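# Move loose shelf boards onto empty bookcase pins

## Task

Take every loose shelf board from the pile on the bookcase's fixed shelf and set each one level on four unoccupied pins, fully inside the bookcase so no part pokes out. The robot must stay upright and not end up leaning.

## Robot and tools

ROBOT. A Rainbow Robotics RB-Y1: a base with two drive wheels and two rear casters (0.58 m wide, 0.10 m ahead of the wheel axle, 0.57 m behind; spinning in place sweeps a 0.58 m radius), a folding leg and torso, a head with a camera, and two seven-joint arms, each ending in a five-finger hand. The base cannot move sideways. A hand closed round something holds only about 0.3 kg.

FRAMES. Base frame: origin on the floor between the drive wheels, x forward, y left, z up, metres. The chest, left_hand and right_hand readings use it. Each hand point sits 0.045 m in front of its palm; its +z runs along the straight fingers, +y out of the palm, +x across the palm (right hand: away from the thumb; left hand: toward it). The odometry frame is where the base stood at the start; base_odometry counts wheel turns only (heading in rad, left positive), so slips and bumps fool it.

move. One action per call, plus optional "cameras" (list from head_camera, left_wrist_camera, right_wrist_camera, all) and "blocking". An action is base and/or joints, or a single target; either may add min_time_s (0.1 to 8 s, the shortest duration for arm, head and torso motions). With no action it just reports state and images.
- base: one object for the whole base, {x_m_s, turn_rad_s, for_s}. These are velocities, not places: x_m_s forward speed in m/s (0.005 to 1.5 either sign, or 0), turn_rad_s leftward turn rate in rad/s (0.02 to 1.509 either sign, or 0), for_s duration 0.1 to 5 s. Travel is roughly speed times duration, counted from wherever the base is; it keeps coasting up to about 3 s after.
- joints: one dictionary for the whole robot, keyed by joint name, each value an absolute target. Torso: torso_squat_rad 0 to 1.2 (higher lowers the chest), torso_shift_rad -0.3 to 0.6 (hips forward), torso_pitch_rad -0.2 to 1.4 (bow forward), torso_yaw_rad -1.5 to 1.5 (left positive; raise both arms sideways 0.2 rad first). Combined torso limits must also hold: squat+shift<=1.52; squat-shift+pitch<=1.57; shift+0.5pitch-0.4squat<=0.7; shift+0.3pitch-0.5squat<=0.39. Arms, rad: shoulder_pitch ±2.356 (negative swings forward/up), shoulder_roll 0 to 3.141 on the left, -3.141 to 0 on the right (both lift outward), shoulder_yaw ±2.094, elbow -2.617 to 0.01 (negative bends), forearm_roll ±3.141, wrist_pitch -1.57 to 1.919, hand_roll ±2.705. Head: head_pan_rad ±0.523, head_tilt_rad -0.35 to 1.57 (positive looks down). Hand motors (little, ring, middle, index, thumb_turn, thumb_bend, per side) use a unitless -1 (closed) to +1 (open) scale; thumb_turn -1 puts the thumb opposite the fingers. Settings <side>_hand_force_limit (-1 to 1, about 0 to 10 N, thumb 15 N) and <side>_hand_speed (-0.96 to 1) move nothing. For a soft grip use speed -0.94 or lower; a new limit or speed alone does not restart a stopped finger.
- target: moves one hand; {side: "left"/"right", x, y, z in metres in the base frame (-3 to 3), quat_wxyz as the hand lines print}. It is an absolute pose of the hand point, solved once to joint angles, so the hand follows an arc; split long moves into short hops. It cannot run while another move is still going.
- blocking: true or omitted waits until everything rests; false returns in about 0.5 s while motion continues, and later moves override only the parts they name.

wait {seconds 0 to 10, cameras}: lets time pass, returns early when running moves end. stop {cameras}: brakes all your motions; braked joints may keep pressing. zoom_image {camera, region [x0,y0,x1,y1] pixels, up to 504 each side}: enlarges part of the newest image. show_instructions: shows reference pages. finished_scene {scene: 1}: ends for good; the boards must stay placed without the robot.

RESULTS. "move" reads done or the worst status. Hand target: reached (within 10 mm and 2 degrees), short (with distance), or refused (nothing moves). Joint words: done, off_target (may still push), not_followed (collision check withheld arm), contact_stop (torso only), time_out, limit_stop_at_<name> (body guard or built-in limit), torque_fault, limit_stop_at_motor_heat. A contact_stop or time_out halts that whole torso or arm group. on_its_own lists things the robot did unbidden. Hand lines: <side>_hand_stopped_by (six words: moving, target, force, stalled, fault for little, ring, middle, index, thumb_bend, thumb_turn) and per-motor loads in N; a lost grip shows as loads near 0. lidar_m: 12 distances for 30-degree sectors, first straight ahead, counter-clockwise, seen 0.23 m above the floor. motor_effort: wheel effort in percent (peak bracketed); high effort at rest means pushing. wheel_motors_off=1 means wheels cut out for 2 s. Joint torques, external torques and wrist force/torque are noisy, offset estimates. After a refusal or an unrequested stop, the rest of that reply's move, wait and finished_scene calls are skipped.

AVOID. Driving into furniture (no automatic stop, can tip or stall wheels); fast bending or abrupt stops with arms reaching forward or a load held; the two arms colliding or pressing each other, including fingers (a hard press ends the scene); arm contact torque reaching the load limits (shoulders 65.8, elbow 33.8, wrist joints 23.5 N m), which freezes the robot 10 s; long holds at full stretch that overheat motors; dropping boards, releasing them while moving, slamming them, or letting anything fall far; leaving a board tilted, off its pins or protruding.

Each tool is called after "Emit:" as name([rows], argument=value, ...), one row to a line, values as JSON.

Reference images:

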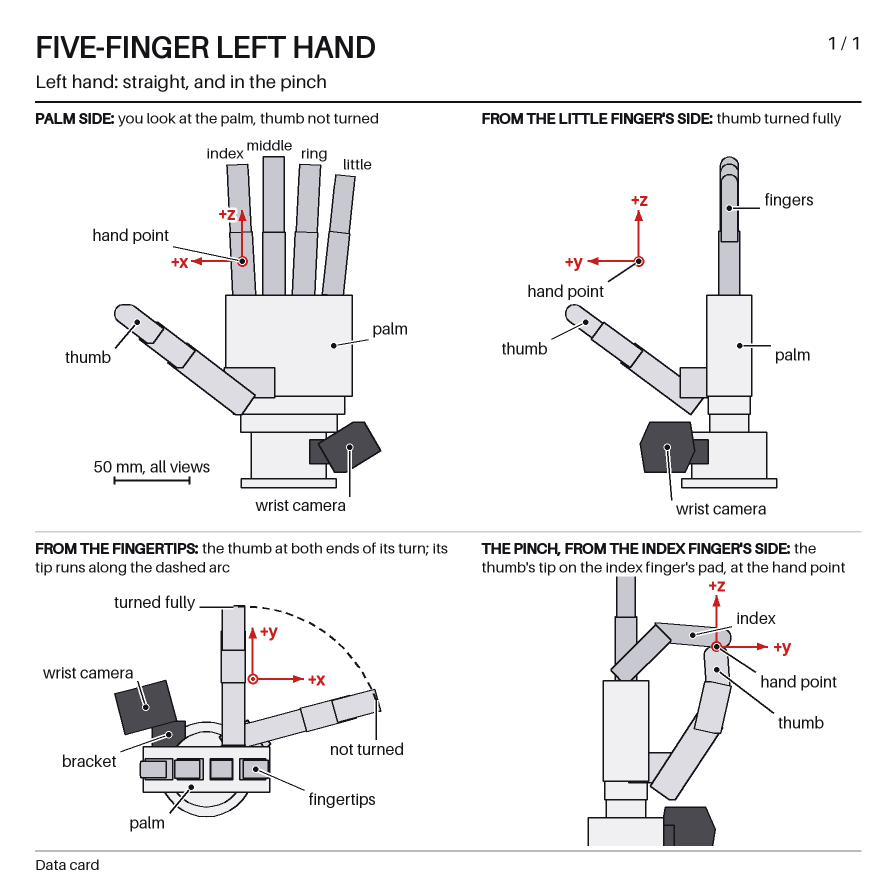

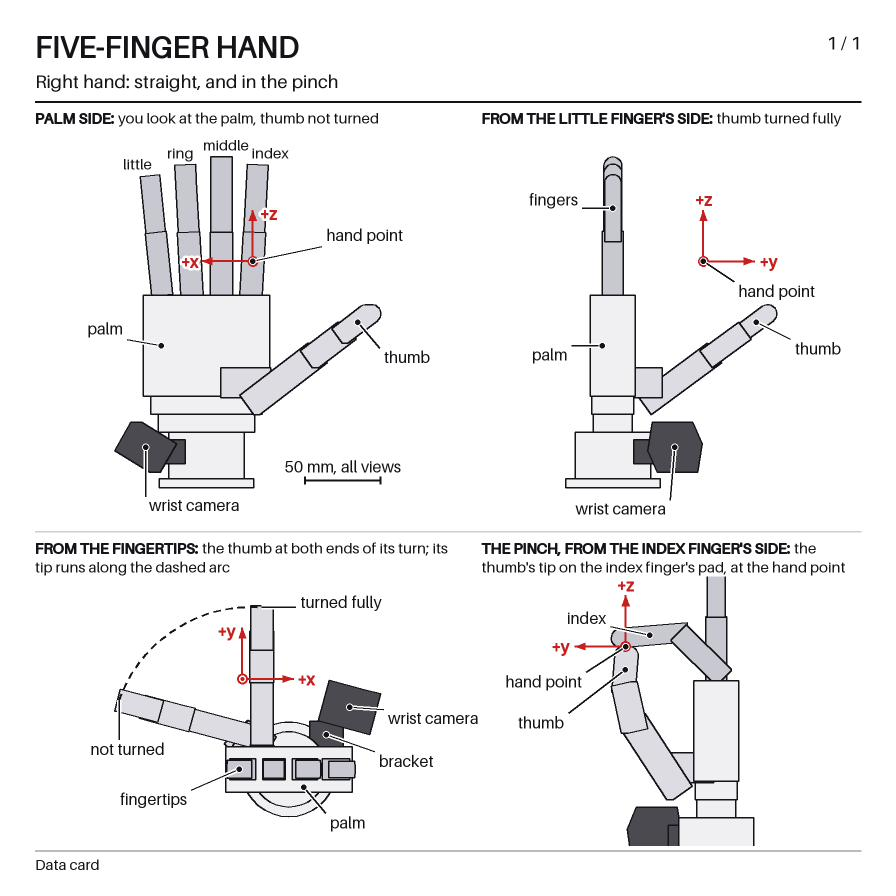

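## Session

Emit:
move(cameras=["all"])

Scene clock: 0.00 s.
Joint torques (N m): no reading
External joint torques (N m): no reading
Wrist force (N): no reading
Wrist torque (N m): no reading
Wrist force, peak (N): no reading
base_odometry: x=+0.000 y=+0.000 heading=+0.000
lidar_m: 2.66 1.99 2.30 2.69 3.08 3.08 2.62 2.31 2.31 2.68 2.76 2.77
base_status: not commanded
joint_positions: torso_squat_rad=+0.350 torso_shift_rad=+0.000 torso_pitch_rad=+0.000 torso_yaw_rad=+0.000 left_shoulder_pitch_rad=-0.048 left_shoulder_roll_rad=+0.019 left_shoulder_yaw_rad=-0.019 left_elbow_rad=-0.160 left_forearm_roll_rad=-0.021 left_wrist_pitch_rad=-0.008 left_hand_roll_rad=-0.015 right_shoulder_pitch_rad=-0.021 right_shoulder_roll_rad=-0.043 right_shoulder_yaw_rad=+0.006 right_elbow_rad=-0.243 right_forearm_roll_rad=-0.020 right_wrist_pitch_rad=+0.025 right_hand_roll_rad=+0.017 head_pan_rad=+0.000 head_tilt_rad=+0.400 left_hand_little=+1.000 left_hand_ring=+1.000 left_hand_middle=+1.000 left_hand_index=+1.000 left_hand_thumb_turn=+1.000 left_hand_thumb_bend=+1.000 left_hand_force_limit=+0.000 left_hand_speed=-0.800 right_hand_little=+1.000 right_hand_ring=+1.000 right_hand_middle=+1.000 right_hand_index=+1.000 right_hand_thumb_turn=+1.000 right_hand_thumb_bend=+1.000 right_hand_force_limit=+0.000 right_hand_speed=-0.800
joint_status: not commanded
wheel_motors_off: 0
left_hand_stopped_by: target,target,target,target,target,target
right_hand_stopped_by: target,target,target,target,target,target
left_little_load_n: 0.0
left_ring_load_n: 0.0
left_middle_load_n: 0.0
left_index_load_n: 0.0
left_thumb_bend_load_n: 0.0
left_thumb_turn_load_n: 0.0
right_little_load_n: 0.0
right_ring_load_n: 0.0
right_middle_load_n: 0.0
right_index_load_n: 0.0
right_thumb_bend_load_n: 0.0
right_thumb_turn_load_n: 0.0
motor_effort: left_wheel=+0 right_wheel=-1
chest: x=-0.2280 y=-0.0002 z=+1.2475 quat_wxyz=(+1.000, +0.000, +0.000, +0.000) (m; base frame)
left_hand: x=-0.1650 y=+0.2053 z=+0.5124 quat_wxyz=(+0.082, -0.677, +0.728, -0.068) (m; base frame)
right_hand: x=-0.1482 y=-0.2232 z=+0.5133 quat_wxyz=(+0.070, -0.707, +0.697, -0.098) (m; base frame)
pictures: head_camera, left_wrist_camera, right_wrist_camera

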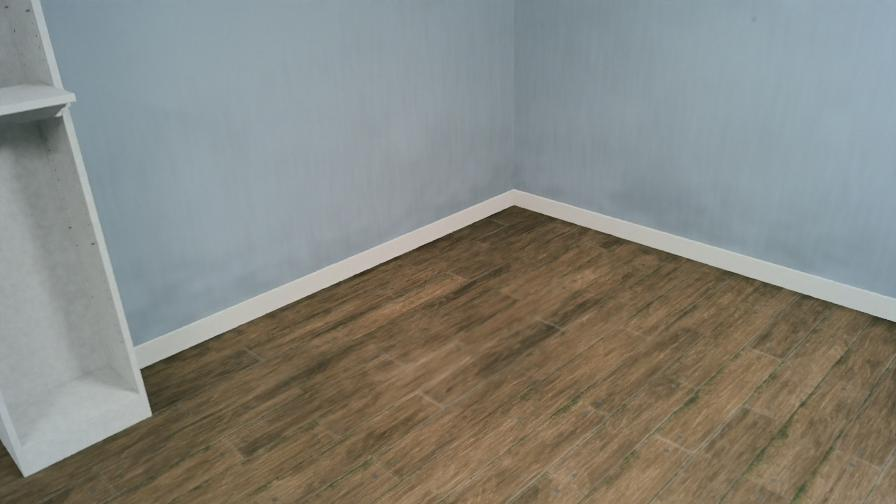

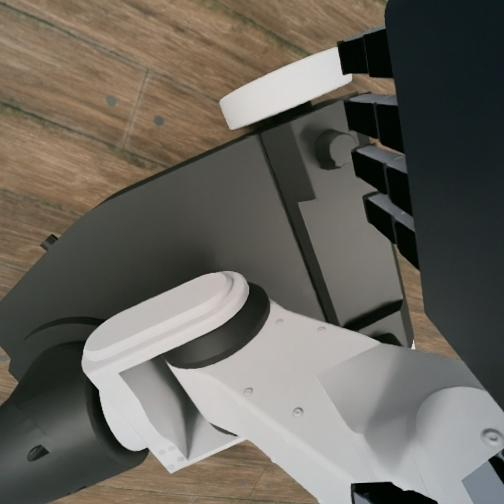

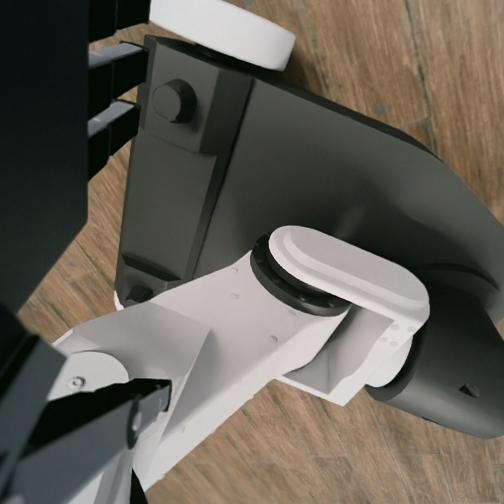

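Emit:
move(joints={"head_pan_rad": 0.52, "head_tilt_rad": 0.2}, min_time_s=0.5, cameras=["head_camera"])

Scene clock: 2.37 s.
Joint torques (N m): left_arm=[-2.8 -0.24 -0.12 -0.88 0.07 -0.33 -0.26] | right_arm=[-3.48 -1.33 0.25 -1.62 0.22 -0.72 0.04]
External joint torques (N m): left_arm=[0.1 -0.78 -0.16 0.05 0.05 0.14 -0.26] | right_arm=[-0.35 0.29 0.36 -0.19 0.17 -0.21 0.04]
Wrist force (N): left_arm=[-2.1 0.0 4.9] | right_arm=[4.1 -1.3 3.7]
Wrist torque (N m): left_arm=[-0.33 0.50 -0.31] | right_arm=[-0.42 -0.73 0.21]
Wrist force, peak (N): left_arm=[-2.0 0.2 5.2] | right_arm=[4.6 -0.7 4.9]
move: done
base_odometry: x=+0.000 y=+0.000 heading=+0.000
lidar_m: 2.65 1.99 2.30 2.69 3.08 3.08 2.64 2.29 2.31 2.69 2.77 2.77
base_status: not commanded
joint_positions: torso_squat_rad=+0.350 torso_shift_rad=+0.000 torso_pitch_rad=+0.000 torso_yaw_rad=+0.000 left_shoulder_pitch_rad=-0.048 left_shoulder_roll_rad=+0.019 left_shoulder_yaw_rad=-0.019 left_elbow_rad=-0.160 left_forearm_roll_rad=-0.021 left_wrist_pitch_rad=-0.008 left_hand_roll_rad=-0.015 right_shoulder_pitch_rad=-0.021 right_shoulder_roll_rad=-0.043 right_shoulder_yaw_rad=+0.006 right_elbow_rad=-0.243 right_forearm_roll_rad=-0.020 right_wrist_pitch_rad=+0.025 right_hand_roll_rad=+0.017 head_pan_rad=+0.520 head_tilt_rad=+0.200 left_hand_little=+1.000 left_hand_ring=+1.000 left_hand_middle=+1.000 left_hand_index=+1.000 left_hand_thumb_turn=+1.000 left_hand_thumb_bend=+1.000 left_hand_force_limit=+0.000 left_hand_speed=-0.800 right_hand_little=+1.000 right_hand_ring=+1.000 right_hand_middle=+1.000 right_hand_index=+1.000 right_hand_thumb_turn=+1.000 right_hand_thumb_bend=+1.000 right_hand_force_limit=+0.000 right_hand_speed=-0.800
joint_status: all done
wheel_motors_off: 0
left_hand_stopped_by: target,target,target,target,target,target
right_hand_stopped_by: target,target,target,target,target,target
left_little_load_n: 0.0
left_ring_load_n: 0.0
left_middle_load_n: -0.5
left_index_load_n: 0.0
left_thumb_bend_load_n: 0.0
left_thumb_turn_load_n: 0.0
right_little_load_n: 0.0
right_ring_load_n: 0.0
right_middle_load_n: 0.0
right_index_load_n: 0.0
right_thumb_bend_load_n: 0.0
right_thumb_turn_load_n: 0.0
motor_effort: left_wheel=+1(1) right_wheel=-1(1)
chest: x=-0.2280 y=-0.0002 z=+1.2475 quat_wxyz=(+1.000, +0.000, +0.000, +0.000) (m; base frame)
left_hand: x=-0.1650 y=+0.2053 z=+0.5124 quat_wxyz=(+0.082, -0.677, +0.728, -0.068) (m; base frame)
right_hand: x=-0.1482 y=-0.2232 z=+0.5133 quat_wxyz=(+0.070, -0.707, +0.697, -0.098) (m; base frame)
pictures: head_camera

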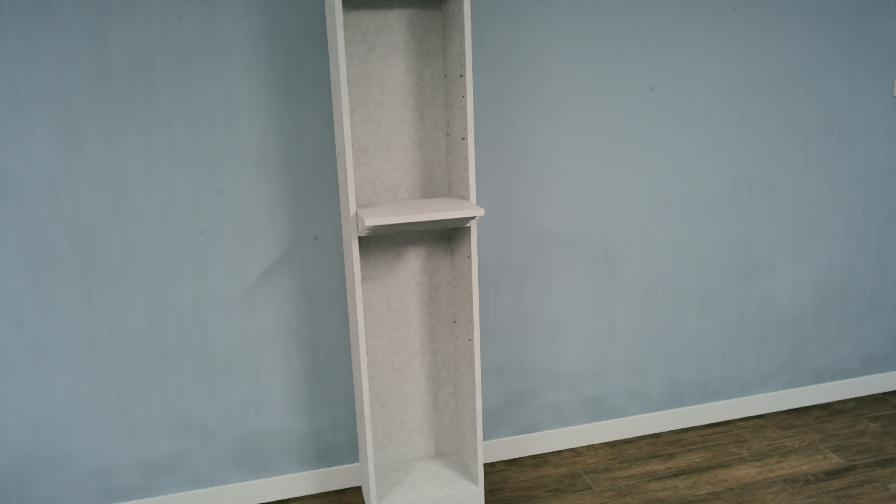

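Emit:
zoom_image(camera="head_camera", region=[300, 0, 520, 270])

Emit:
zoom_image(camera="head_camera", region=[300, 234, 520, 504])

Scaled by 1.867 from the camera's 896x504 image, which has a finer 1280x720 frame.

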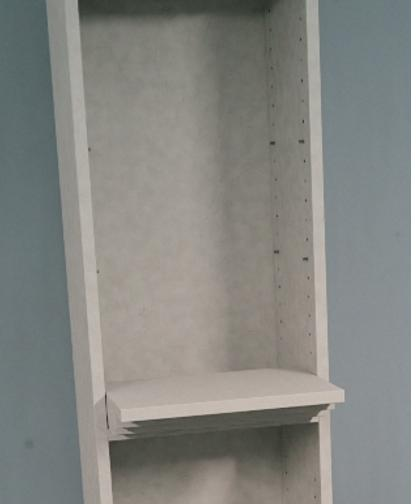

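Scaled by 1.867 from the camera's 896x504 image, which has a finer 1280x720 frame.

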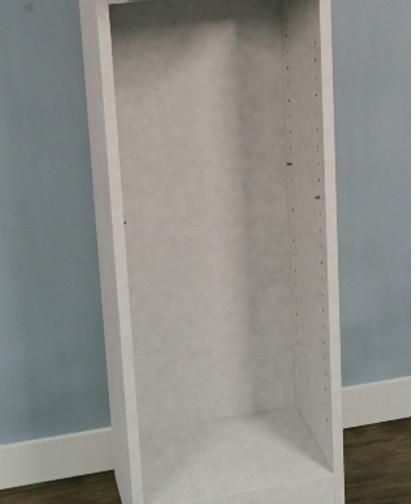

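Emit:
move(base={"turn_rad_s": 0.4, "for_s": 1.0}, joints={"head_pan_rad": 0.3, "head_tilt_rad": 0.4}, cameras=["head_camera"])

Emit:
move(base={"x_m_s": 0.3, "for_s": 2.7}, joints={"head_pan_rad": 0.5, "head_tilt_rad": 0.4}, cameras=["head_camera"])

Scene clock: 15.83 s.
Joint torques (N m): left_arm=[-2.97 0.22 0.01 -0.91 0.15 -0.32 -0.12] | right_arm=[-3.33 -1.14 0.39 -1.61 0.17 -0.68 -0.1]
External joint torques (N m): left_arm=[-0.07 -0.33 -0.03 0.02 0.14 0.14 -0.12] | right_arm=[-0.19 0.47 0.5 -0.18 0.12 -0.17 -0.1]
Wrist force (N): left_arm=[-2.0 0.2 5.1] | right_arm=[4.1 -1.2 4.1]
Wrist torque (N m): left_arm=[-0.30 0.48 -0.31] | right_arm=[-0.47 -0.74 0.25]
Wrist force, peak (N): left_arm=[-2.2 0.2 5.1] | right_arm=[4.8 -1.6 4.1]
move: done
base_odometry: x=+0.000 y=+0.000 heading=+0.400
lidar_m: 2.04 1.99 2.53 3.10 3.07 2.86 2.31 2.29 2.52 2.79 2.77 2.88
base_status: done (sent for 1 of 1 s)
joint_positions: torso_squat_rad=+0.350 torso_shift_rad=+0.000 torso_pitch_rad=+0.000 torso_yaw_rad=+0.000 left_shoulder_pitch_rad=-0.048 left_shoulder_roll_rad=+0.019 left_shoulder_yaw_rad=-0.019 left_elbow_rad=-0.160 left_forearm_roll_rad=-0.021 left_wrist_pitch_rad=-0.008 left_hand_roll_rad=-0.015 right_shoulder_pitch_rad=-0.021 right_shoulder_roll_rad=-0.043 right_shoulder_yaw_rad=+0.006 right_elbow_rad=-0.243 right_forearm_roll_rad=-0.020 right_wrist_pitch_rad=+0.025 right_hand_roll_rad=+0.017 head_pan_rad=+0.300 head_tilt_rad=+0.400 left_hand_little=+1.000 left_hand_ring=+1.000 left_hand_middle=+1.000 left_hand_index=+1.000 left_hand_thumb_turn=+1.000 left_hand_thumb_bend=+1.000 left_hand_force_limit=+0.000 left_hand_speed=-0.800 right_hand_little=+1.000 right_hand_ring=+1.000 right_hand_middle=+1.000 right_hand_index=+1.000 right_hand_thumb_turn=+1.000 right_hand_thumb_bend=+1.000 right_hand_force_limit=+0.000 right_hand_speed=-0.800
joint_status: all done
wheel_motors_off: 0
left_hand_stopped_by: target,target,target,target,target,target
right_hand_stopped_by: target,target,target,target,target,target
left_little_load_n: 0.0
left_ring_load_n: 0.0
left_middle_load_n: 0.0
left_index_load_n: 0.0
left_thumb_bend_load_n: -0.5
left_thumb_turn_load_n: 0.0
right_little_load_n: 0.0
right_ring_load_n: 0.0
right_middle_load_n: 0.0
right_index_load_n: 0.0
right_thumb_bend_load_n: 0.0
right_thumb_turn_load_n: -0.5
motor_effort: left_wheel=+2(24) right_wheel=+8(28)
chest: x=-0.2280 y=-0.0002 z=+1.2475 quat_wxyz=(+1.000, +0.000, +0.000, +0.000) (m; base frame)
left_hand: x=-0.1650 y=+0.2053 z=+0.5124 quat_wxyz=(+0.082, -0.677, +0.728, -0.068) (m; base frame)
right_hand: x=-0.1482 y=-0.2232 z=+0.5133 quat_wxyz=(+0.070, -0.707, +0.697, -0.098) (m; base frame)
pictures: head_camera

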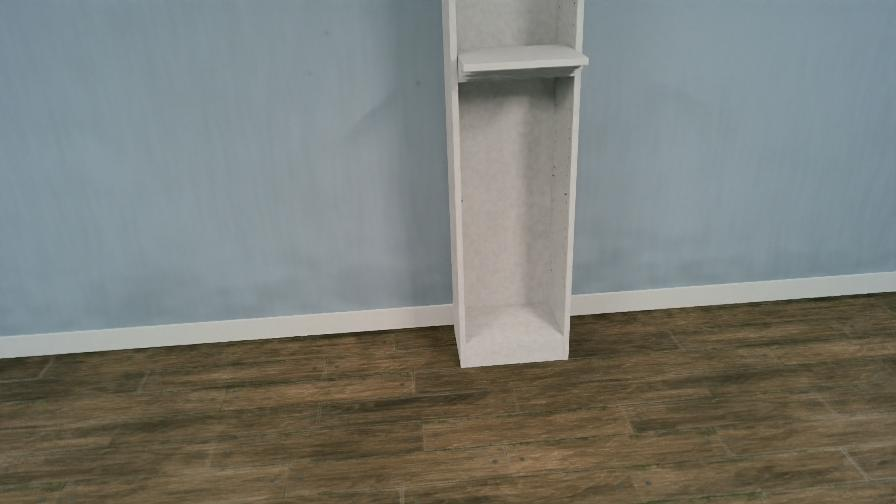

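Scene clock: 19.73 s.
Joint torques (N m): left_arm=[-2.74 0.16 0.07 -0.87 0.21 -0.3 -0.23] | right_arm=[-3.05 -1.41 0.32 -1.76 0.16 -0.68 -0.08]
External joint torques (N m): left_arm=[0.15 -0.38 0.04 0.06 0.2 0.17 -0.23] | right_arm=[0.08 0.21 0.44 -0.33 0.11 -0.17 -0.08]
Wrist force (N): left_arm=[-2.2 0.0 4.8] | right_arm=[4.4 -1.4 4.2]
Wrist torque (N m): left_arm=[-0.33 0.51 -0.31] | right_arm=[-0.48 -0.78 0.26]
Wrist force, peak (N): left_arm=[-2.2 0.2 5.1] | right_arm=[4.2 -1.4 4.8]
move: done
base_odometry: x=+0.746 y=+0.315 heading=+0.400
lidar_m: 1.24 1.24 1.70 2.64 3.37 3.69 3.09 3.06 3.08 2.49 2.47 1.92
base_status: done (sent for 2.7 of 2.7 s)
joint_positions: torso_squat_rad=+0.350 torso_shift_rad=+0.000 torso_pitch_rad=+0.000 torso_yaw_rad=+0.000 left_shoulder_pitch_rad=-0.048 left_shoulder_roll_rad=+0.019 left_shoulder_yaw_rad=-0.019 left_elbow_rad=-0.160 left_forearm_roll_rad=-0.021 left_wrist_pitch_rad=-0.008 left_hand_roll_rad=-0.015 right_shoulder_pitch_rad=-0.021 right_shoulder_roll_rad=-0.043 right_shoulder_yaw_rad=+0.006 right_elbow_rad=-0.243 right_forearm_roll_rad=-0.020 right_wrist_pitch_rad=+0.025 right_hand_roll_rad=+0.017 head_pan_rad=+0.500 head_tilt_rad=+0.400 left_hand_little=+1.000 left_hand_ring=+1.000 left_hand_middle=+1.000 left_hand_index=+1.000 left_hand_thumb_turn=+1.000 left_hand_thumb_bend=+1.000 left_hand_force_limit=+0.000 left_hand_speed=-0.800 right_hand_little=+1.000 right_hand_ring=+1.000 right_hand_middle=+1.000 right_hand_index=+1.000 right_hand_thumb_turn=+1.000 right_hand_thumb_bend=+1.000 right_hand_force_limit=+0.000 right_hand_speed=-0.800
joint_status: all done
wheel_motors_off: 0
left_hand_stopped_by: target,target,target,target,target,target
right_hand_stopped_by: target,target,target,target,target,target
left_little_load_n: 0.0
left_ring_load_n: 0.0
left_middle_load_n: 0.0
left_index_load_n: 0.0
left_thumb_bend_load_n: 0.0
left_thumb_turn_load_n: 0.0
right_little_load_n: 0.0
right_ring_load_n: 0.0
right_middle_load_n: 0.0
right_index_load_n: 0.0
right_thumb_bend_load_n: 0.0
right_thumb_turn_load_n: 0.0
motor_effort: left_wheel=+5(25) right_wheel=-6(28)
chest: x=-0.2280 y=-0.0002 z=+1.2475 quat_wxyz=(+1.000, +0.000, +0.000, +0.000) (m; base frame)
left_hand: x=-0.1650 y=+0.2053 z=+0.5124 quat_wxyz=(+0.082, -0.677, +0.728, -0.068) (m; base frame)
right_hand: x=-0.1482 y=-0.2232 z=+0.5133 quat_wxyz=(+0.070, -0.707, +0.697, -0.098) (m; base frame)
pictures: head_camera

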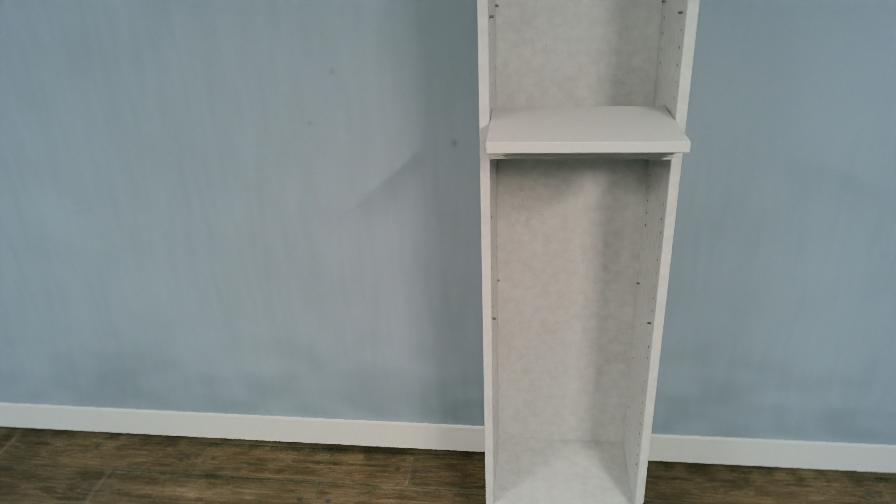

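Emit:
move(base={"x_m_s": 0.3, "for_s": 1.4}, joints={"head_pan_rad": 0.0, "head_tilt_rad": 0.3})

Emit:
move(base={"turn_rad_s": 0.4, "for_s": 1.075}, joints={"head_pan_rad": 0.0, "head_tilt_rad": 0.3}, cameras=["head_camera"])

Emit:
zoom_image(camera="head_camera", region=[250, 0, 650, 250])

Emit:
zoom_image(camera="head_camera", region=[250, 250, 650, 504])

Scene clock: 33.90 s.
Joint torques (N m): left_arm=[-2.93 0.05 0.09 -0.77 0.22 -0.36 -0.35] | right_arm=[-3.16 -1.49 0.31 -1.8 0.23 -0.72 -0.07]
External joint torques (N m): left_arm=[-0.04 -0.49 0.05 0.16 0.2 0.11 -0.35] | right_arm=[-0.02 0.13 0.42 -0.37 0.18 -0.21 -0.07]
Wrist force (N): left_arm=[-2.2 0.1 5.0] | right_arm=[4.1 -0.3 3.8]
Wrist torque (N m): left_arm=[-0.32 0.52 -0.31] | right_arm=[-0.26 -0.77 0.24]
Wrist force, peak (N): left_arm=[-2.2 0.2 5.1] | right_arm=[4.9 -1.5 4.5]
move: done
base_odometry: x=+1.133 y=+0.479 heading=+0.401
lidar_m: 1.16 0.83 1.27 1.97 3.53 3.87 3.48 3.46 2.89 2.33 2.32 1.43
base_status: done (sent for 1.4 of 1.4 s)
joint_positions: torso_squat_rad=+0.350 torso_shift_rad=+0.000 torso_pitch_rad=+0.000 torso_yaw_rad=+0.000 left_shoulder_pitch_rad=-0.048 left_shoulder_roll_rad=+0.019 left_shoulder_yaw_rad=-0.019 left_elbow_rad=-0.160 left_forearm_roll_rad=-0.021 left_wrist_pitch_rad=-0.008 left_hand_roll_rad=-0.015 right_shoulder_pitch_rad=-0.021 right_shoulder_roll_rad=-0.043 right_shoulder_yaw_rad=+0.006 right_elbow_rad=-0.243 right_forearm_roll_rad=-0.020 right_wrist_pitch_rad=+0.025 right_hand_roll_rad=+0.017 head_pan_rad=+0.000 head_tilt_rad=+0.300 left_hand_little=+1.000 left_hand_ring=+1.000 left_hand_middle=+1.000 left_hand_index=+1.000 left_hand_thumb_turn=+1.000 left_hand_thumb_bend=+1.000 left_hand_force_limit=+0.000 left_hand_speed=-0.800 right_hand_little=+1.000 right_hand_ring=+1.000 right_hand_middle=+1.000 right_hand_index=+1.000 right_hand_thumb_turn=+1.000 right_hand_thumb_bend=+1.000 right_hand_force_limit=+0.000 right_hand_speed=-0.800
joint_status: all done
wheel_motors_off: 0
left_hand_stopped_by: target,target,target,target,target,target
right_hand_stopped_by: target,target,target,target,target,target
left_little_load_n: 0.0
left_ring_load_n: 0.0
left_middle_load_n: 0.0
left_index_load_n: 0.0
left_thumb_bend_load_n: 0.0
left_thumb_turn_load_n: 0.0
right_little_load_n: -0.5
right_ring_load_n: 0.0
right_middle_load_n: 0.0
right_index_load_n: 0.0
right_thumb_bend_load_n: 0.0
right_thumb_turn_load_n: 0.0
motor_effort: left_wheel=+5(23) right_wheel=-8(16)
chest: x=-0.2280 y=-0.0002 z=+1.2475 quat_wxyz=(+1.000, +0.000, +0.000, +0.000) (m; base frame)
left_hand: x=-0.1650 y=+0.2053 z=+0.5124 quat_wxyz=(+0.082, -0.677, +0.728, -0.068) (m; base frame)
right_hand: x=-0.1482 y=-0.2232 z=+0.5133 quat_wxyz=(+0.070, -0.707, +0.697, -0.098) (m; base frame)
pictures: none

Scene clock: 36.23 s.
Joint torques (N m): left_arm=[-2.48 0.06 0.29 -0.84 0.14 -0.34 -0.12] | right_arm=[-3.27 -1.43 0.25 -1.75 0.18 -0.71 -0.06]
External joint torques (N m): left_arm=[0.42 -0.49 0.25 0.09 0.12 0.12 -0.12] | right_arm=[-0.14 0.19 0.37 -0.32 0.13 -0.2 -0.06]
Wrist force (N): left_arm=[-2.0 0.2 4.9] | right_arm=[4.3 -1.2 4.2]
Wrist torque (N m): left_arm=[-0.29 0.47 -0.31] | right_arm=[-0.44 -0.77 0.25]
Wrist force, peak (N): left_arm=[-2.2 0.1 5.2] | right_arm=[4.8 -0.8 4.8]
move: done
base_odometry: x=+1.133 y=+0.479 heading=+0.827
lidar_m: 0.82 0.90 1.75 3.52 3.73 3.55 3.45 3.11 2.38 2.32 1.56 1.17
base_status: done (sent for 1.07 of 1.07 s)
joint_positions: torso_squat_rad=+0.350 torso_shift_rad=+0.000 torso_pitch_rad=+0.000 torso_yaw_rad=+0.000 left_shoulder_pitch_rad=-0.048 left_shoulder_roll_rad=+0.019 left_shoulder_yaw_rad=-0.019 left_elbow_rad=-0.160 left_forearm_roll_rad=-0.021 left_wrist_pitch_rad=-0.008 left_hand_roll_rad=-0.015 right_shoulder_pitch_rad=-0.021 right_shoulder_roll_rad=-0.043 right_shoulder_yaw_rad=+0.006 right_elbow_rad=-0.243 right_forearm_roll_rad=-0.020 right_wrist_pitch_rad=+0.025 right_hand_roll_rad=+0.017 head_pan_rad=+0.000 head_tilt_rad=+0.300 left_hand_little=+1.000 left_hand_ring=+1.000 left_hand_middle=+1.000 left_hand_index=+1.000 left_hand_thumb_turn=+1.000 left_hand_thumb_bend=+1.000 left_hand_force_limit=+0.000 left_hand_speed=-0.800 right_hand_little=+1.000 right_hand_ring=+1.000 right_hand_middle=+1.000 right_hand_index=+1.000 right_hand_thumb_turn=+1.000 right_hand_thumb_bend=+1.000 right_hand_force_limit=+0.000 right_hand_speed=-0.800
joint_status: all done
wheel_motors_off: 0
left_hand_stopped_by: target,target,target,target,target,target
right_hand_stopped_by: target,target,target,target,target,target
left_little_load_n: 0.0
left_ring_load_n: 0.0
left_middle_load_n: 0.0
left_index_load_n: 0.0
left_thumb_bend_load_n: 0.0
left_thumb_turn_load_n: 0.0
right_little_load_n: 0.0
right_ring_load_n: 0.0
right_middle_load_n: 0.0
right_index_load_n: 0.0
right_thumb_bend_load_n: 0.0
right_thumb_turn_load_n: 0.0
motor_effort: left_wheel=+3(28) right_wheel=+7(26)
chest: x=-0.2280 y=-0.0002 z=+1.2475 quat_wxyz=(+1.000, +0.000, +0.000, +0.000) (m; base frame)
left_hand: x=-0.1650 y=+0.2053 z=+0.5124 quat_wxyz=(+0.082, -0.677, +0.728, -0.068) (m; base frame)
right_hand: x=-0.1482 y=-0.2232 z=+0.5133 quat_wxyz=(+0.070, -0.707, +0.697, -0.098) (m; base frame)
pictures: head_camera

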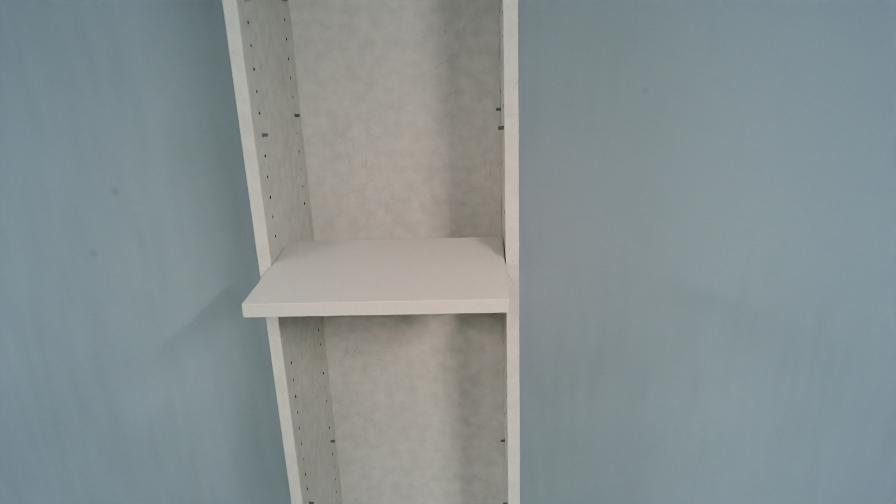

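Scaled by 1.260 from the camera's 896x504 image, which has a finer 1280x720 frame.

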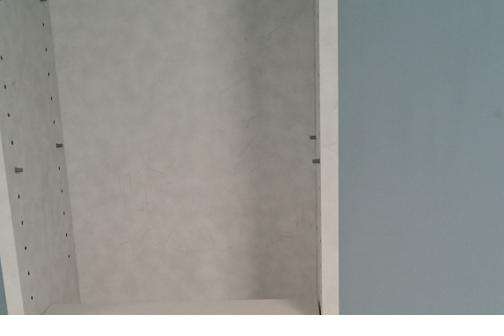

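Scaled by 1.260 from the camera's 896x504 image, which has a finer 1280x720 frame.

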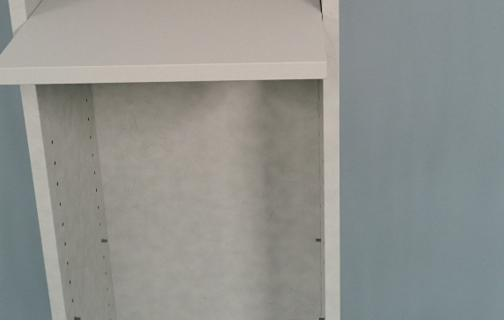

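Emit:
move(joints={"head_pan_rad": 0.0, "head_tilt_rad": -0.15}, cameras=["head_camera"])

Emit:
move(joints={"head_pan_rad": 0.0, "head_tilt_rad": 0.7}, cameras=["head_camera"])

Scene clock: 40.50 s.
Joint torques (N m): left_arm=[-2.53 -0.04 0.04 -0.83 0.09 -0.22 0.01] | right_arm=[-2.71 -1.4 0.42 -1.74 0.25 -0.68 -0.15]
External joint torques (N m): left_arm=[0.37 -0.59 0 0.1 0.07 0.25 0.01] | right_arm=[0.43 0.22 0.54 -0.31 0.2 -0.17 -0.15]
Wrist force (N): left_arm=[-2.1 0.0 5.0] | right_arm=[4.2 -1.0 4.2]
Wrist torque (N m): left_arm=[-0.32 0.49 -0.30] | right_arm=[-0.43 -0.79 0.23]
Wrist force, peak (N): left_arm=[-2.2 0.1 5.1] | right_arm=[4.8 -1.0 4.4]
move: done
base_odometry: x=+1.133 y=+0.479 heading=+0.827
lidar_m: 0.84 0.89 1.74 3.52 3.72 3.56 3.44 3.12 2.38 2.32 1.55 1.17
base_status: not commanded
joint_positions: torso_squat_rad=+0.350 torso_shift_rad=+0.000 torso_pitch_rad=+0.000 torso_yaw_rad=+0.000 left_shoulder_pitch_rad=-0.048 left_shoulder_roll_rad=+0.019 left_shoulder_yaw_rad=-0.019 left_elbow_rad=-0.160 left_forearm_roll_rad=-0.021 left_wrist_pitch_rad=-0.008 left_hand_roll_rad=-0.015 right_shoulder_pitch_rad=-0.021 right_shoulder_roll_rad=-0.043 right_shoulder_yaw_rad=+0.006 right_elbow_rad=-0.243 right_forearm_roll_rad=-0.020 right_wrist_pitch_rad=+0.025 right_hand_roll_rad=+0.017 head_pan_rad=+0.000 head_tilt_rad=-0.150 left_hand_little=+1.000 left_hand_ring=+1.000 left_hand_middle=+1.000 left_hand_index=+1.000 left_hand_thumb_turn=+1.000 left_hand_thumb_bend=+1.000 left_hand_force_limit=+0.000 left_hand_speed=-0.800 right_hand_little=+1.000 right_hand_ring=+1.000 right_hand_middle=+1.000 right_hand_index=+1.000 right_hand_thumb_turn=+1.000 right_hand_thumb_bend=+1.000 right_hand_force_limit=+0.000 right_hand_speed=-0.800
joint_status: all done
wheel_motors_off: 0
left_hand_stopped_by: target,target,target,target,target,target
right_hand_stopped_by: target,target,target,target,target,target
left_little_load_n: 0.0
left_ring_load_n: 0.0
left_middle_load_n: 0.0
left_index_load_n: 0.0
left_thumb_bend_load_n: 0.0
left_thumb_turn_load_n: 0.0
right_little_load_n: 0.0
right_ring_load_n: 0.0
right_middle_load_n: 0.0
right_index_load_n: 0.0
right_thumb_bend_load_n: 0.0
right_thumb_turn_load_n: 0.0
motor_effort: left_wheel=+3(4) right_wheel=+8(8)
chest: x=-0.2280 y=-0.0002 z=+1.2475 quat_wxyz=(+1.000, +0.000, +0.000, +0.000) (m; base frame)
left_hand: x=-0.1650 y=+0.2053 z=+0.5124 quat_wxyz=(+0.082, -0.677, +0.728, -0.068) (m; base frame)
right_hand: x=-0.1482 y=-0.2232 z=+0.5133 quat_wxyz=(+0.070, -0.707, +0.697, -0.098) (m; base frame)
pictures: head_camera

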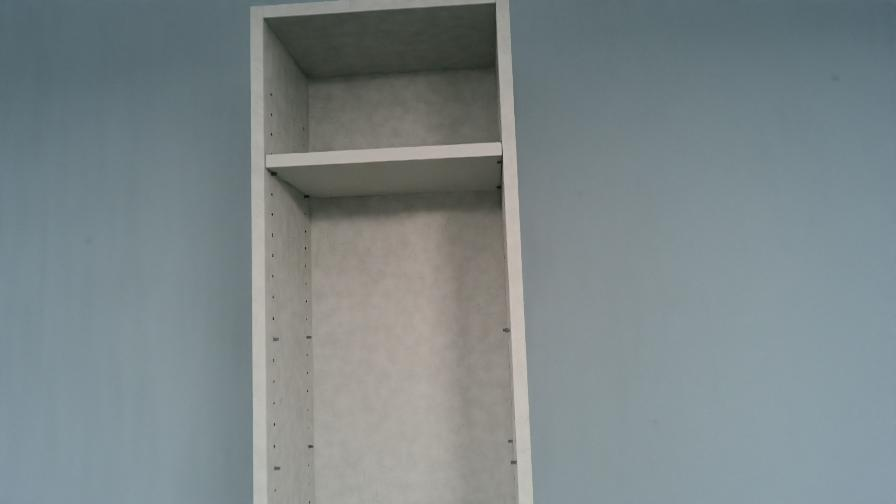

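Scene clock: 41.73 s.
Joint torques (N m): left_arm=[-2.7 -0.13 0.21 -1 0.17 -0.38 -0.16] | right_arm=[-3.31 -1.6 0.21 -1.72 0.16 -0.71 -0.16]
External joint torques (N m): left_arm=[0.2 -0.68 0.17 -0.07 0.15 0.08 -0.16] | right_arm=[-0.17 0.02 0.33 -0.3 0.11 -0.2 -0.16]
Wrist force (N): left_arm=[-2.2 0.2 5.1] | right_arm=[4.2 -0.7 3.6]
Wrist torque (N m): left_arm=[-0.31 0.51 -0.32] | right_arm=[-0.30 -0.77 0.24]
Wrist force, peak (N): left_arm=[-2.2 0.2 5.1] | right_arm=[4.7 -0.8 4.7]
move: done
base_odometry: x=+1.133 y=+0.479 heading=+0.827
lidar_m: 0.83 0.89 1.75 3.53 3.72 3.55 3.45 3.12 2.38 2.32 1.56 1.18
base_status: not commanded
joint_positions: torso_squat_rad=+0.350 torso_shift_rad=+0.000 torso_pitch_rad=+0.000 torso_yaw_rad=+0.000 left_shoulder_pitch_rad=-0.048 left_shoulder_roll_rad=+0.019 left_shoulder_yaw_rad=-0.019 left_elbow_rad=-0.160 left_forearm_roll_rad=-0.021 left_wrist_pitch_rad=-0.008 left_hand_roll_rad=-0.015 right_shoulder_pitch_rad=-0.021 right_shoulder_roll_rad=-0.043 right_shoulder_yaw_rad=+0.006 right_elbow_rad=-0.243 right_forearm_roll_rad=-0.020 right_wrist_pitch_rad=+0.025 right_hand_roll_rad=+0.017 head_pan_rad=+0.000 head_tilt_rad=+0.700 left_hand_little=+1.000 left_hand_ring=+1.000 left_hand_middle=+1.000 left_hand_index=+1.000 left_hand_thumb_turn=+1.000 left_hand_thumb_bend=+1.000 left_hand_force_limit=+0.000 left_hand_speed=-0.800 right_hand_little=+1.000 right_hand_ring=+1.000 right_hand_middle=+1.000 right_hand_index=+1.000 right_hand_thumb_turn=+1.000 right_hand_thumb_bend=+1.000 right_hand_force_limit=+0.000 right_hand_speed=-0.800
joint_status: all done
wheel_motors_off: 0
left_hand_stopped_by: target,target,target,target,target,target
right_hand_stopped_by: target,target,target,target,target,target
left_little_load_n: 0.0
left_ring_load_n: 0.0
left_middle_load_n: 0.0
left_index_load_n: 0.0
left_thumb_bend_load_n: 0.0
left_thumb_turn_load_n: 0.0
right_little_load_n: 0.0
right_ring_load_n: 0.0
right_middle_load_n: 0.0
right_index_load_n: 0.0
right_thumb_bend_load_n: -0.5
right_thumb_turn_load_n: 0.0
motor_effort: left_wheel=+2(4) right_wheel=+8(8)
chest: x=-0.2280 y=-0.0002 z=+1.2475 quat_wxyz=(+1.000, +0.000, +0.000, +0.000) (m; base frame)
left_hand: x=-0.1650 y=+0.2053 z=+0.5124 quat_wxyz=(+0.082, -0.677, +0.728, -0.068) (m; base frame)
right_hand: x=-0.1482 y=-0.2232 z=+0.5133 quat_wxyz=(+0.070, -0.707, +0.697, -0.098) (m; base frame)
pictures: head_camera

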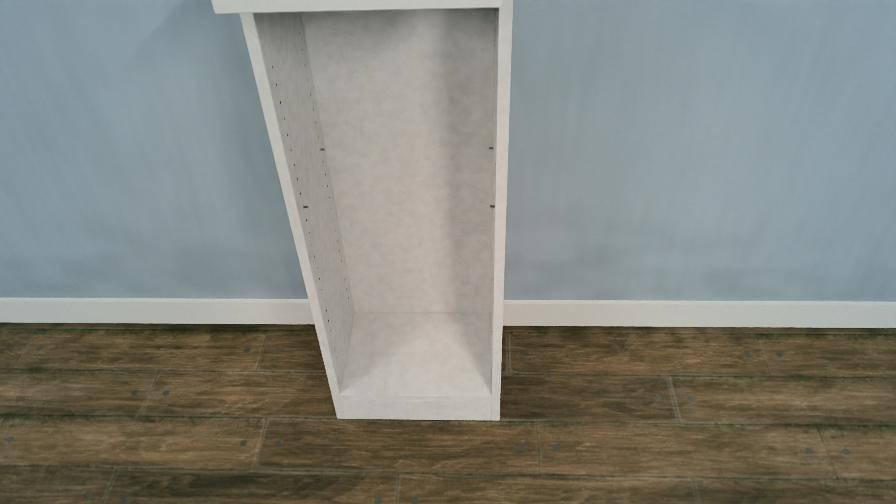

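Emit:
move(joints={"torso_squat_rad": 0.85, "head_pan_rad": 0.0, "head_tilt_rad": 0.0}, cameras=["head_camera"])

Emit:
zoom_image(camera="head_camera", region=[220, 200, 540, 380])

Scene clock: 68.30 s.
Joint torques (N m): left_arm=[-2.78 0.33 0.17 -0.96 0.11 -0.38 -0.18] | right_arm=[-3.4 -1.09 0.47 -1.79 0.18 -0.76 -0.08]
External joint torques (N m): left_arm=[0.12 -0.22 0.14 -0.03 0.1 0.09 -0.18] | right_arm=[-0.26 0.52 0.59 -0.36 0.13 -0.25 -0.08]
Wrist force (N): left_arm=[-2.0 0.0 4.8] | right_arm=[4.2 -0.9 3.9]
Wrist torque (N m): left_arm=[-0.30 0.49 -0.30] | right_arm=[-0.41 -0.77 0.23]
Wrist force, peak (N): left_arm=[-2.1 0.2 5.1] | right_arm=[4.2 -0.7 5.2]
move: done
base_odometry: x=+1.133 y=+0.479 heading=+0.827
lidar_m: 0.83 0.90 1.75 3.53 3.73 3.55 3.45 3.13 2.38 2.31 1.54 1.17
base_status: not commanded
joint_positions: torso_squat_rad=+0.850 torso_shift_rad=+0.000 torso_pitch_rad=+0.000 torso_yaw_rad=+0.000 left_shoulder_pitch_rad=-0.048 left_shoulder_roll_rad=+0.019 left_shoulder_yaw_rad=-0.019 left_elbow_rad=-0.160 left_forearm_roll_rad=-0.021 left_wrist_pitch_rad=-0.008 left_hand_roll_rad=-0.015 right_shoulder_pitch_rad=-0.021 right_shoulder_roll_rad=-0.043 right_shoulder_yaw_rad=+0.006 right_elbow_rad=-0.243 right_forearm_roll_rad=-0.020 right_wrist_pitch_rad=+0.025 right_hand_roll_rad=+0.017 head_pan_rad=+0.000 head_tilt_rad=+0.000 left_hand_little=+1.000 left_hand_ring=+1.000 left_hand_middle=+1.000 left_hand_index=+1.000 left_hand_thumb_turn=+1.000 left_hand_thumb_bend=+1.000 left_hand_force_limit=+0.000 left_hand_speed=-0.800 right_hand_little=+1.000 right_hand_ring=+1.000 right_hand_middle=+1.000 right_hand_index=+1.000 right_hand_thumb_turn=+1.000 right_hand_thumb_bend=+1.000 right_hand_force_limit=+0.000 right_hand_speed=-0.800
joint_status: all done
wheel_motors_off: 0
left_hand_stopped_by: target,target,target,target,target,target
right_hand_stopped_by: target,target,target,target,target,target
left_little_load_n: 0.0
left_ring_load_n: 0.0
left_middle_load_n: 0.0
left_index_load_n: 0.0
left_thumb_bend_load_n: 0.0
left_thumb_turn_load_n: 0.0
right_little_load_n: 0.0
right_ring_load_n: 0.0
right_middle_load_n: 0.0
right_index_load_n: -0.5
right_thumb_bend_load_n: 0.0
right_thumb_turn_load_n: 0.0
motor_effort: left_wheel=+3(4) right_wheel=+9(9)
chest: x=-0.2281 y=-0.0002 z=+1.0519 quat_wxyz=(+1.000, +0.000, +0.000, +0.000) (m; base frame)
left_hand: x=-0.1650 y=+0.2053 z=+0.3168 quat_wxyz=(+0.082, -0.677, +0.728, -0.068) (m; base frame)
right_hand: x=-0.1482 y=-0.2231 z=+0.3177 quat_wxyz=(+0.070, -0.707, +0.697, -0.098) (m; base frame)
pictures: head_camera

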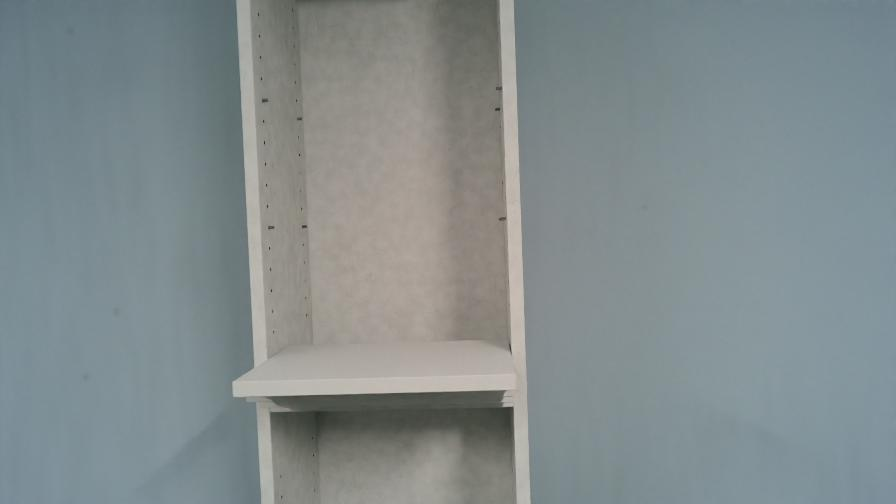

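Scaled by 1.575 from the camera's 896x504 image, which has a finer 1280x720 frame.

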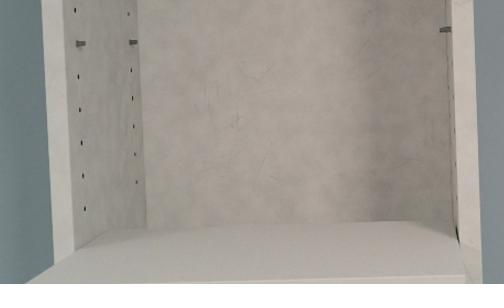

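Emit:
move(joints={"torso_squat_rad": 1.2, "head_pan_rad": 0.0, "head_tilt_rad": 0.0}, cameras=["head_camera"])

Emit:
zoom_image(camera="head_camera", region=[220, 200, 380, 300])

Emit:
zoom_image(camera="head_camera", region=[400, 200, 560, 300])

Scene clock: 100.83 s.
Joint torques (N m): left_arm=[-2.59 -0.17 -0.01 -1.01 0.08 -0.33 -0.13] | right_arm=[-3.34 -1.69 0.22 -1.69 0.17 -0.73 -0.1]
External joint torques (N m): left_arm=[0.3 -0.72 -0.05 -0.08 0.07 0.14 -0.13] | right_arm=[-0.21 -0.08 0.34 -0.26 0.12 -0.22 -0.1]
Wrist force (N): left_arm=[-2.1 0.1 5.0] | right_arm=[4.7 -1.1 4.3]
Wrist torque (N m): left_arm=[-0.28 0.50 -0.31] | right_arm=[-0.43 -0.86 0.28]
Wrist force, peak (N): left_arm=[-2.0 0.6 7.2] | right_arm=[4.5 -0.7 6.5]
move: limit_stop_at_own_body_right_arm
base_odometry: x=+1.133 y=+0.479 heading=+0.827
lidar_m: 0.83 0.91 1.74 3.53 3.72 3.62 3.45 3.64 2.38 2.31 1.55 1.18
base_status: not commanded
joint_positions: torso_squat_rad=+0.977 torso_shift_rad=+0.000 torso_pitch_rad=+0.000 torso_yaw_rad=+0.000 left_shoulder_pitch_rad=-0.048 left_shoulder_roll_rad=+0.019 left_shoulder_yaw_rad=-0.019 left_elbow_rad=-0.160 left_forearm_roll_rad=-0.021 left_wrist_pitch_rad=-0.008 left_hand_roll_rad=-0.015 right_shoulder_pitch_rad=-0.021 right_shoulder_roll_rad=-0.043 right_shoulder_yaw_rad=+0.006 right_elbow_rad=-0.243 right_forearm_roll_rad=-0.020 right_wrist_pitch_rad=+0.025 right_hand_roll_rad=+0.017 head_pan_rad=+0.000 head_tilt_rad=+0.000 left_hand_little=+1.000 left_hand_ring=+1.000 left_hand_middle=+1.000 left_hand_index=+1.000 left_hand_thumb_turn=+1.000 left_hand_thumb_bend=+1.000 left_hand_force_limit=+0.000 left_hand_speed=-0.800 right_hand_little=+1.000 right_hand_ring=+1.000 right_hand_middle=+1.000 right_hand_index=+1.000 right_hand_thumb_turn=+1.000 right_hand_thumb_bend=+1.000 right_hand_force_limit=+0.000 right_hand_speed=-0.800
joint_status: torso_squat_rad limit_stop_at_own_body_right_arm (moved +0.127 of +0.350); the others done
wheel_motors_off: 0
left_hand_stopped_by: target,target,target,target,target,target
right_hand_stopped_by: target,target,target,target,target,target
left_little_load_n: 0.0
left_ring_load_n: 0.0
left_middle_load_n: 0.0
left_index_load_n: 0.0
left_thumb_bend_load_n: -0.5
left_thumb_turn_load_n: 0.0
right_little_load_n: 0.0
right_ring_load_n: 0.0
right_middle_load_n: 0.0
right_index_load_n: 0.0
right_thumb_bend_load_n: 0.0
right_thumb_turn_load_n: 0.0
on_its_own: torso_squat_rad is held at +0.977, not at your +1.200, since a limit_stop_at_own_body_right_arm
motor_effort: left_wheel=+1(4) right_wheel=+9(10)
chest: x=-0.2280 y=-0.0001 z=+0.9815 quat_wxyz=(+1.000, +0.000, +0.000, +0.000) (m; base frame)
left_hand: x=-0.1650 y=+0.2054 z=+0.2464 quat_wxyz=(+0.082, -0.677, +0.728, -0.068) (m; base frame)
right_hand: x=-0.1482 y=-0.2231 z=+0.2473 quat_wxyz=(+0.070, -0.707, +0.697, -0.098) (m; base frame)
pictures: head_camera

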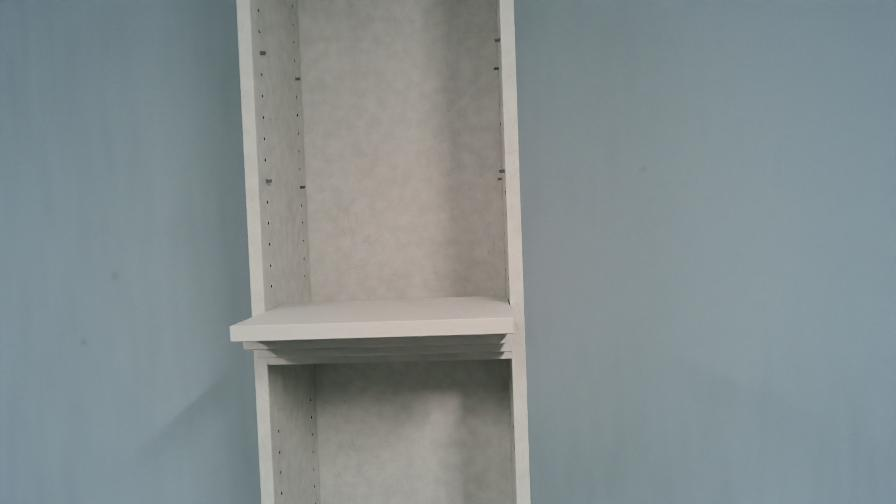

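Scaled by 3.150 from the camera's 896x504 image, which has a finer 1280x720 frame.

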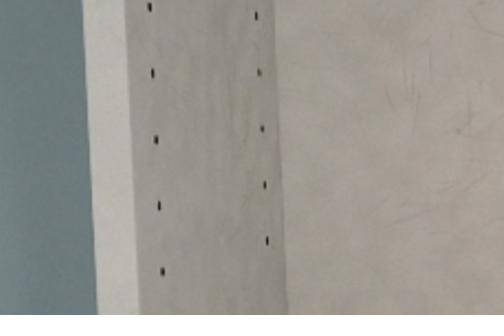

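Scaled by 3.150 from the camera's 896x504 image, which has a finer 1280x720 frame.

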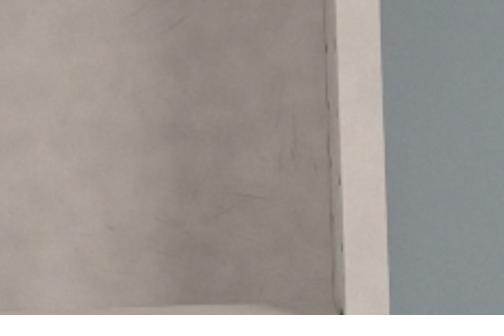

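Emit:
zoom_image(camera="head_camera", region=[220, 290, 380, 380])

Emit:
zoom_image(camera="head_camera", region=[400, 290, 560, 380])

Scaled by 3.150 from the camera's 896x504 image, which has a finer 1280x720 frame.

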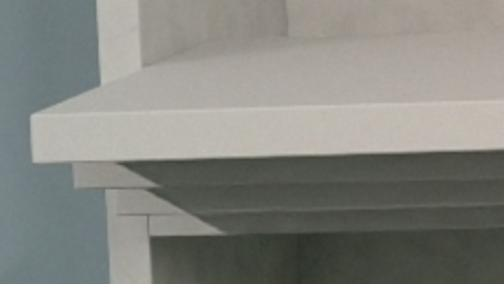

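Scaled by 3.150 from the camera's 896x504 image, which has a finer 1280x720 frame.

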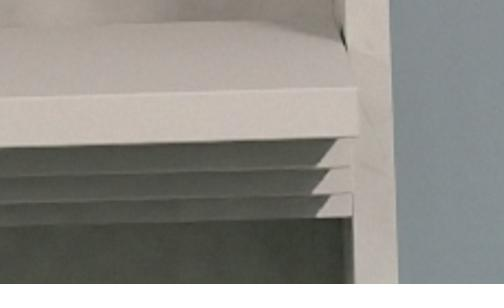

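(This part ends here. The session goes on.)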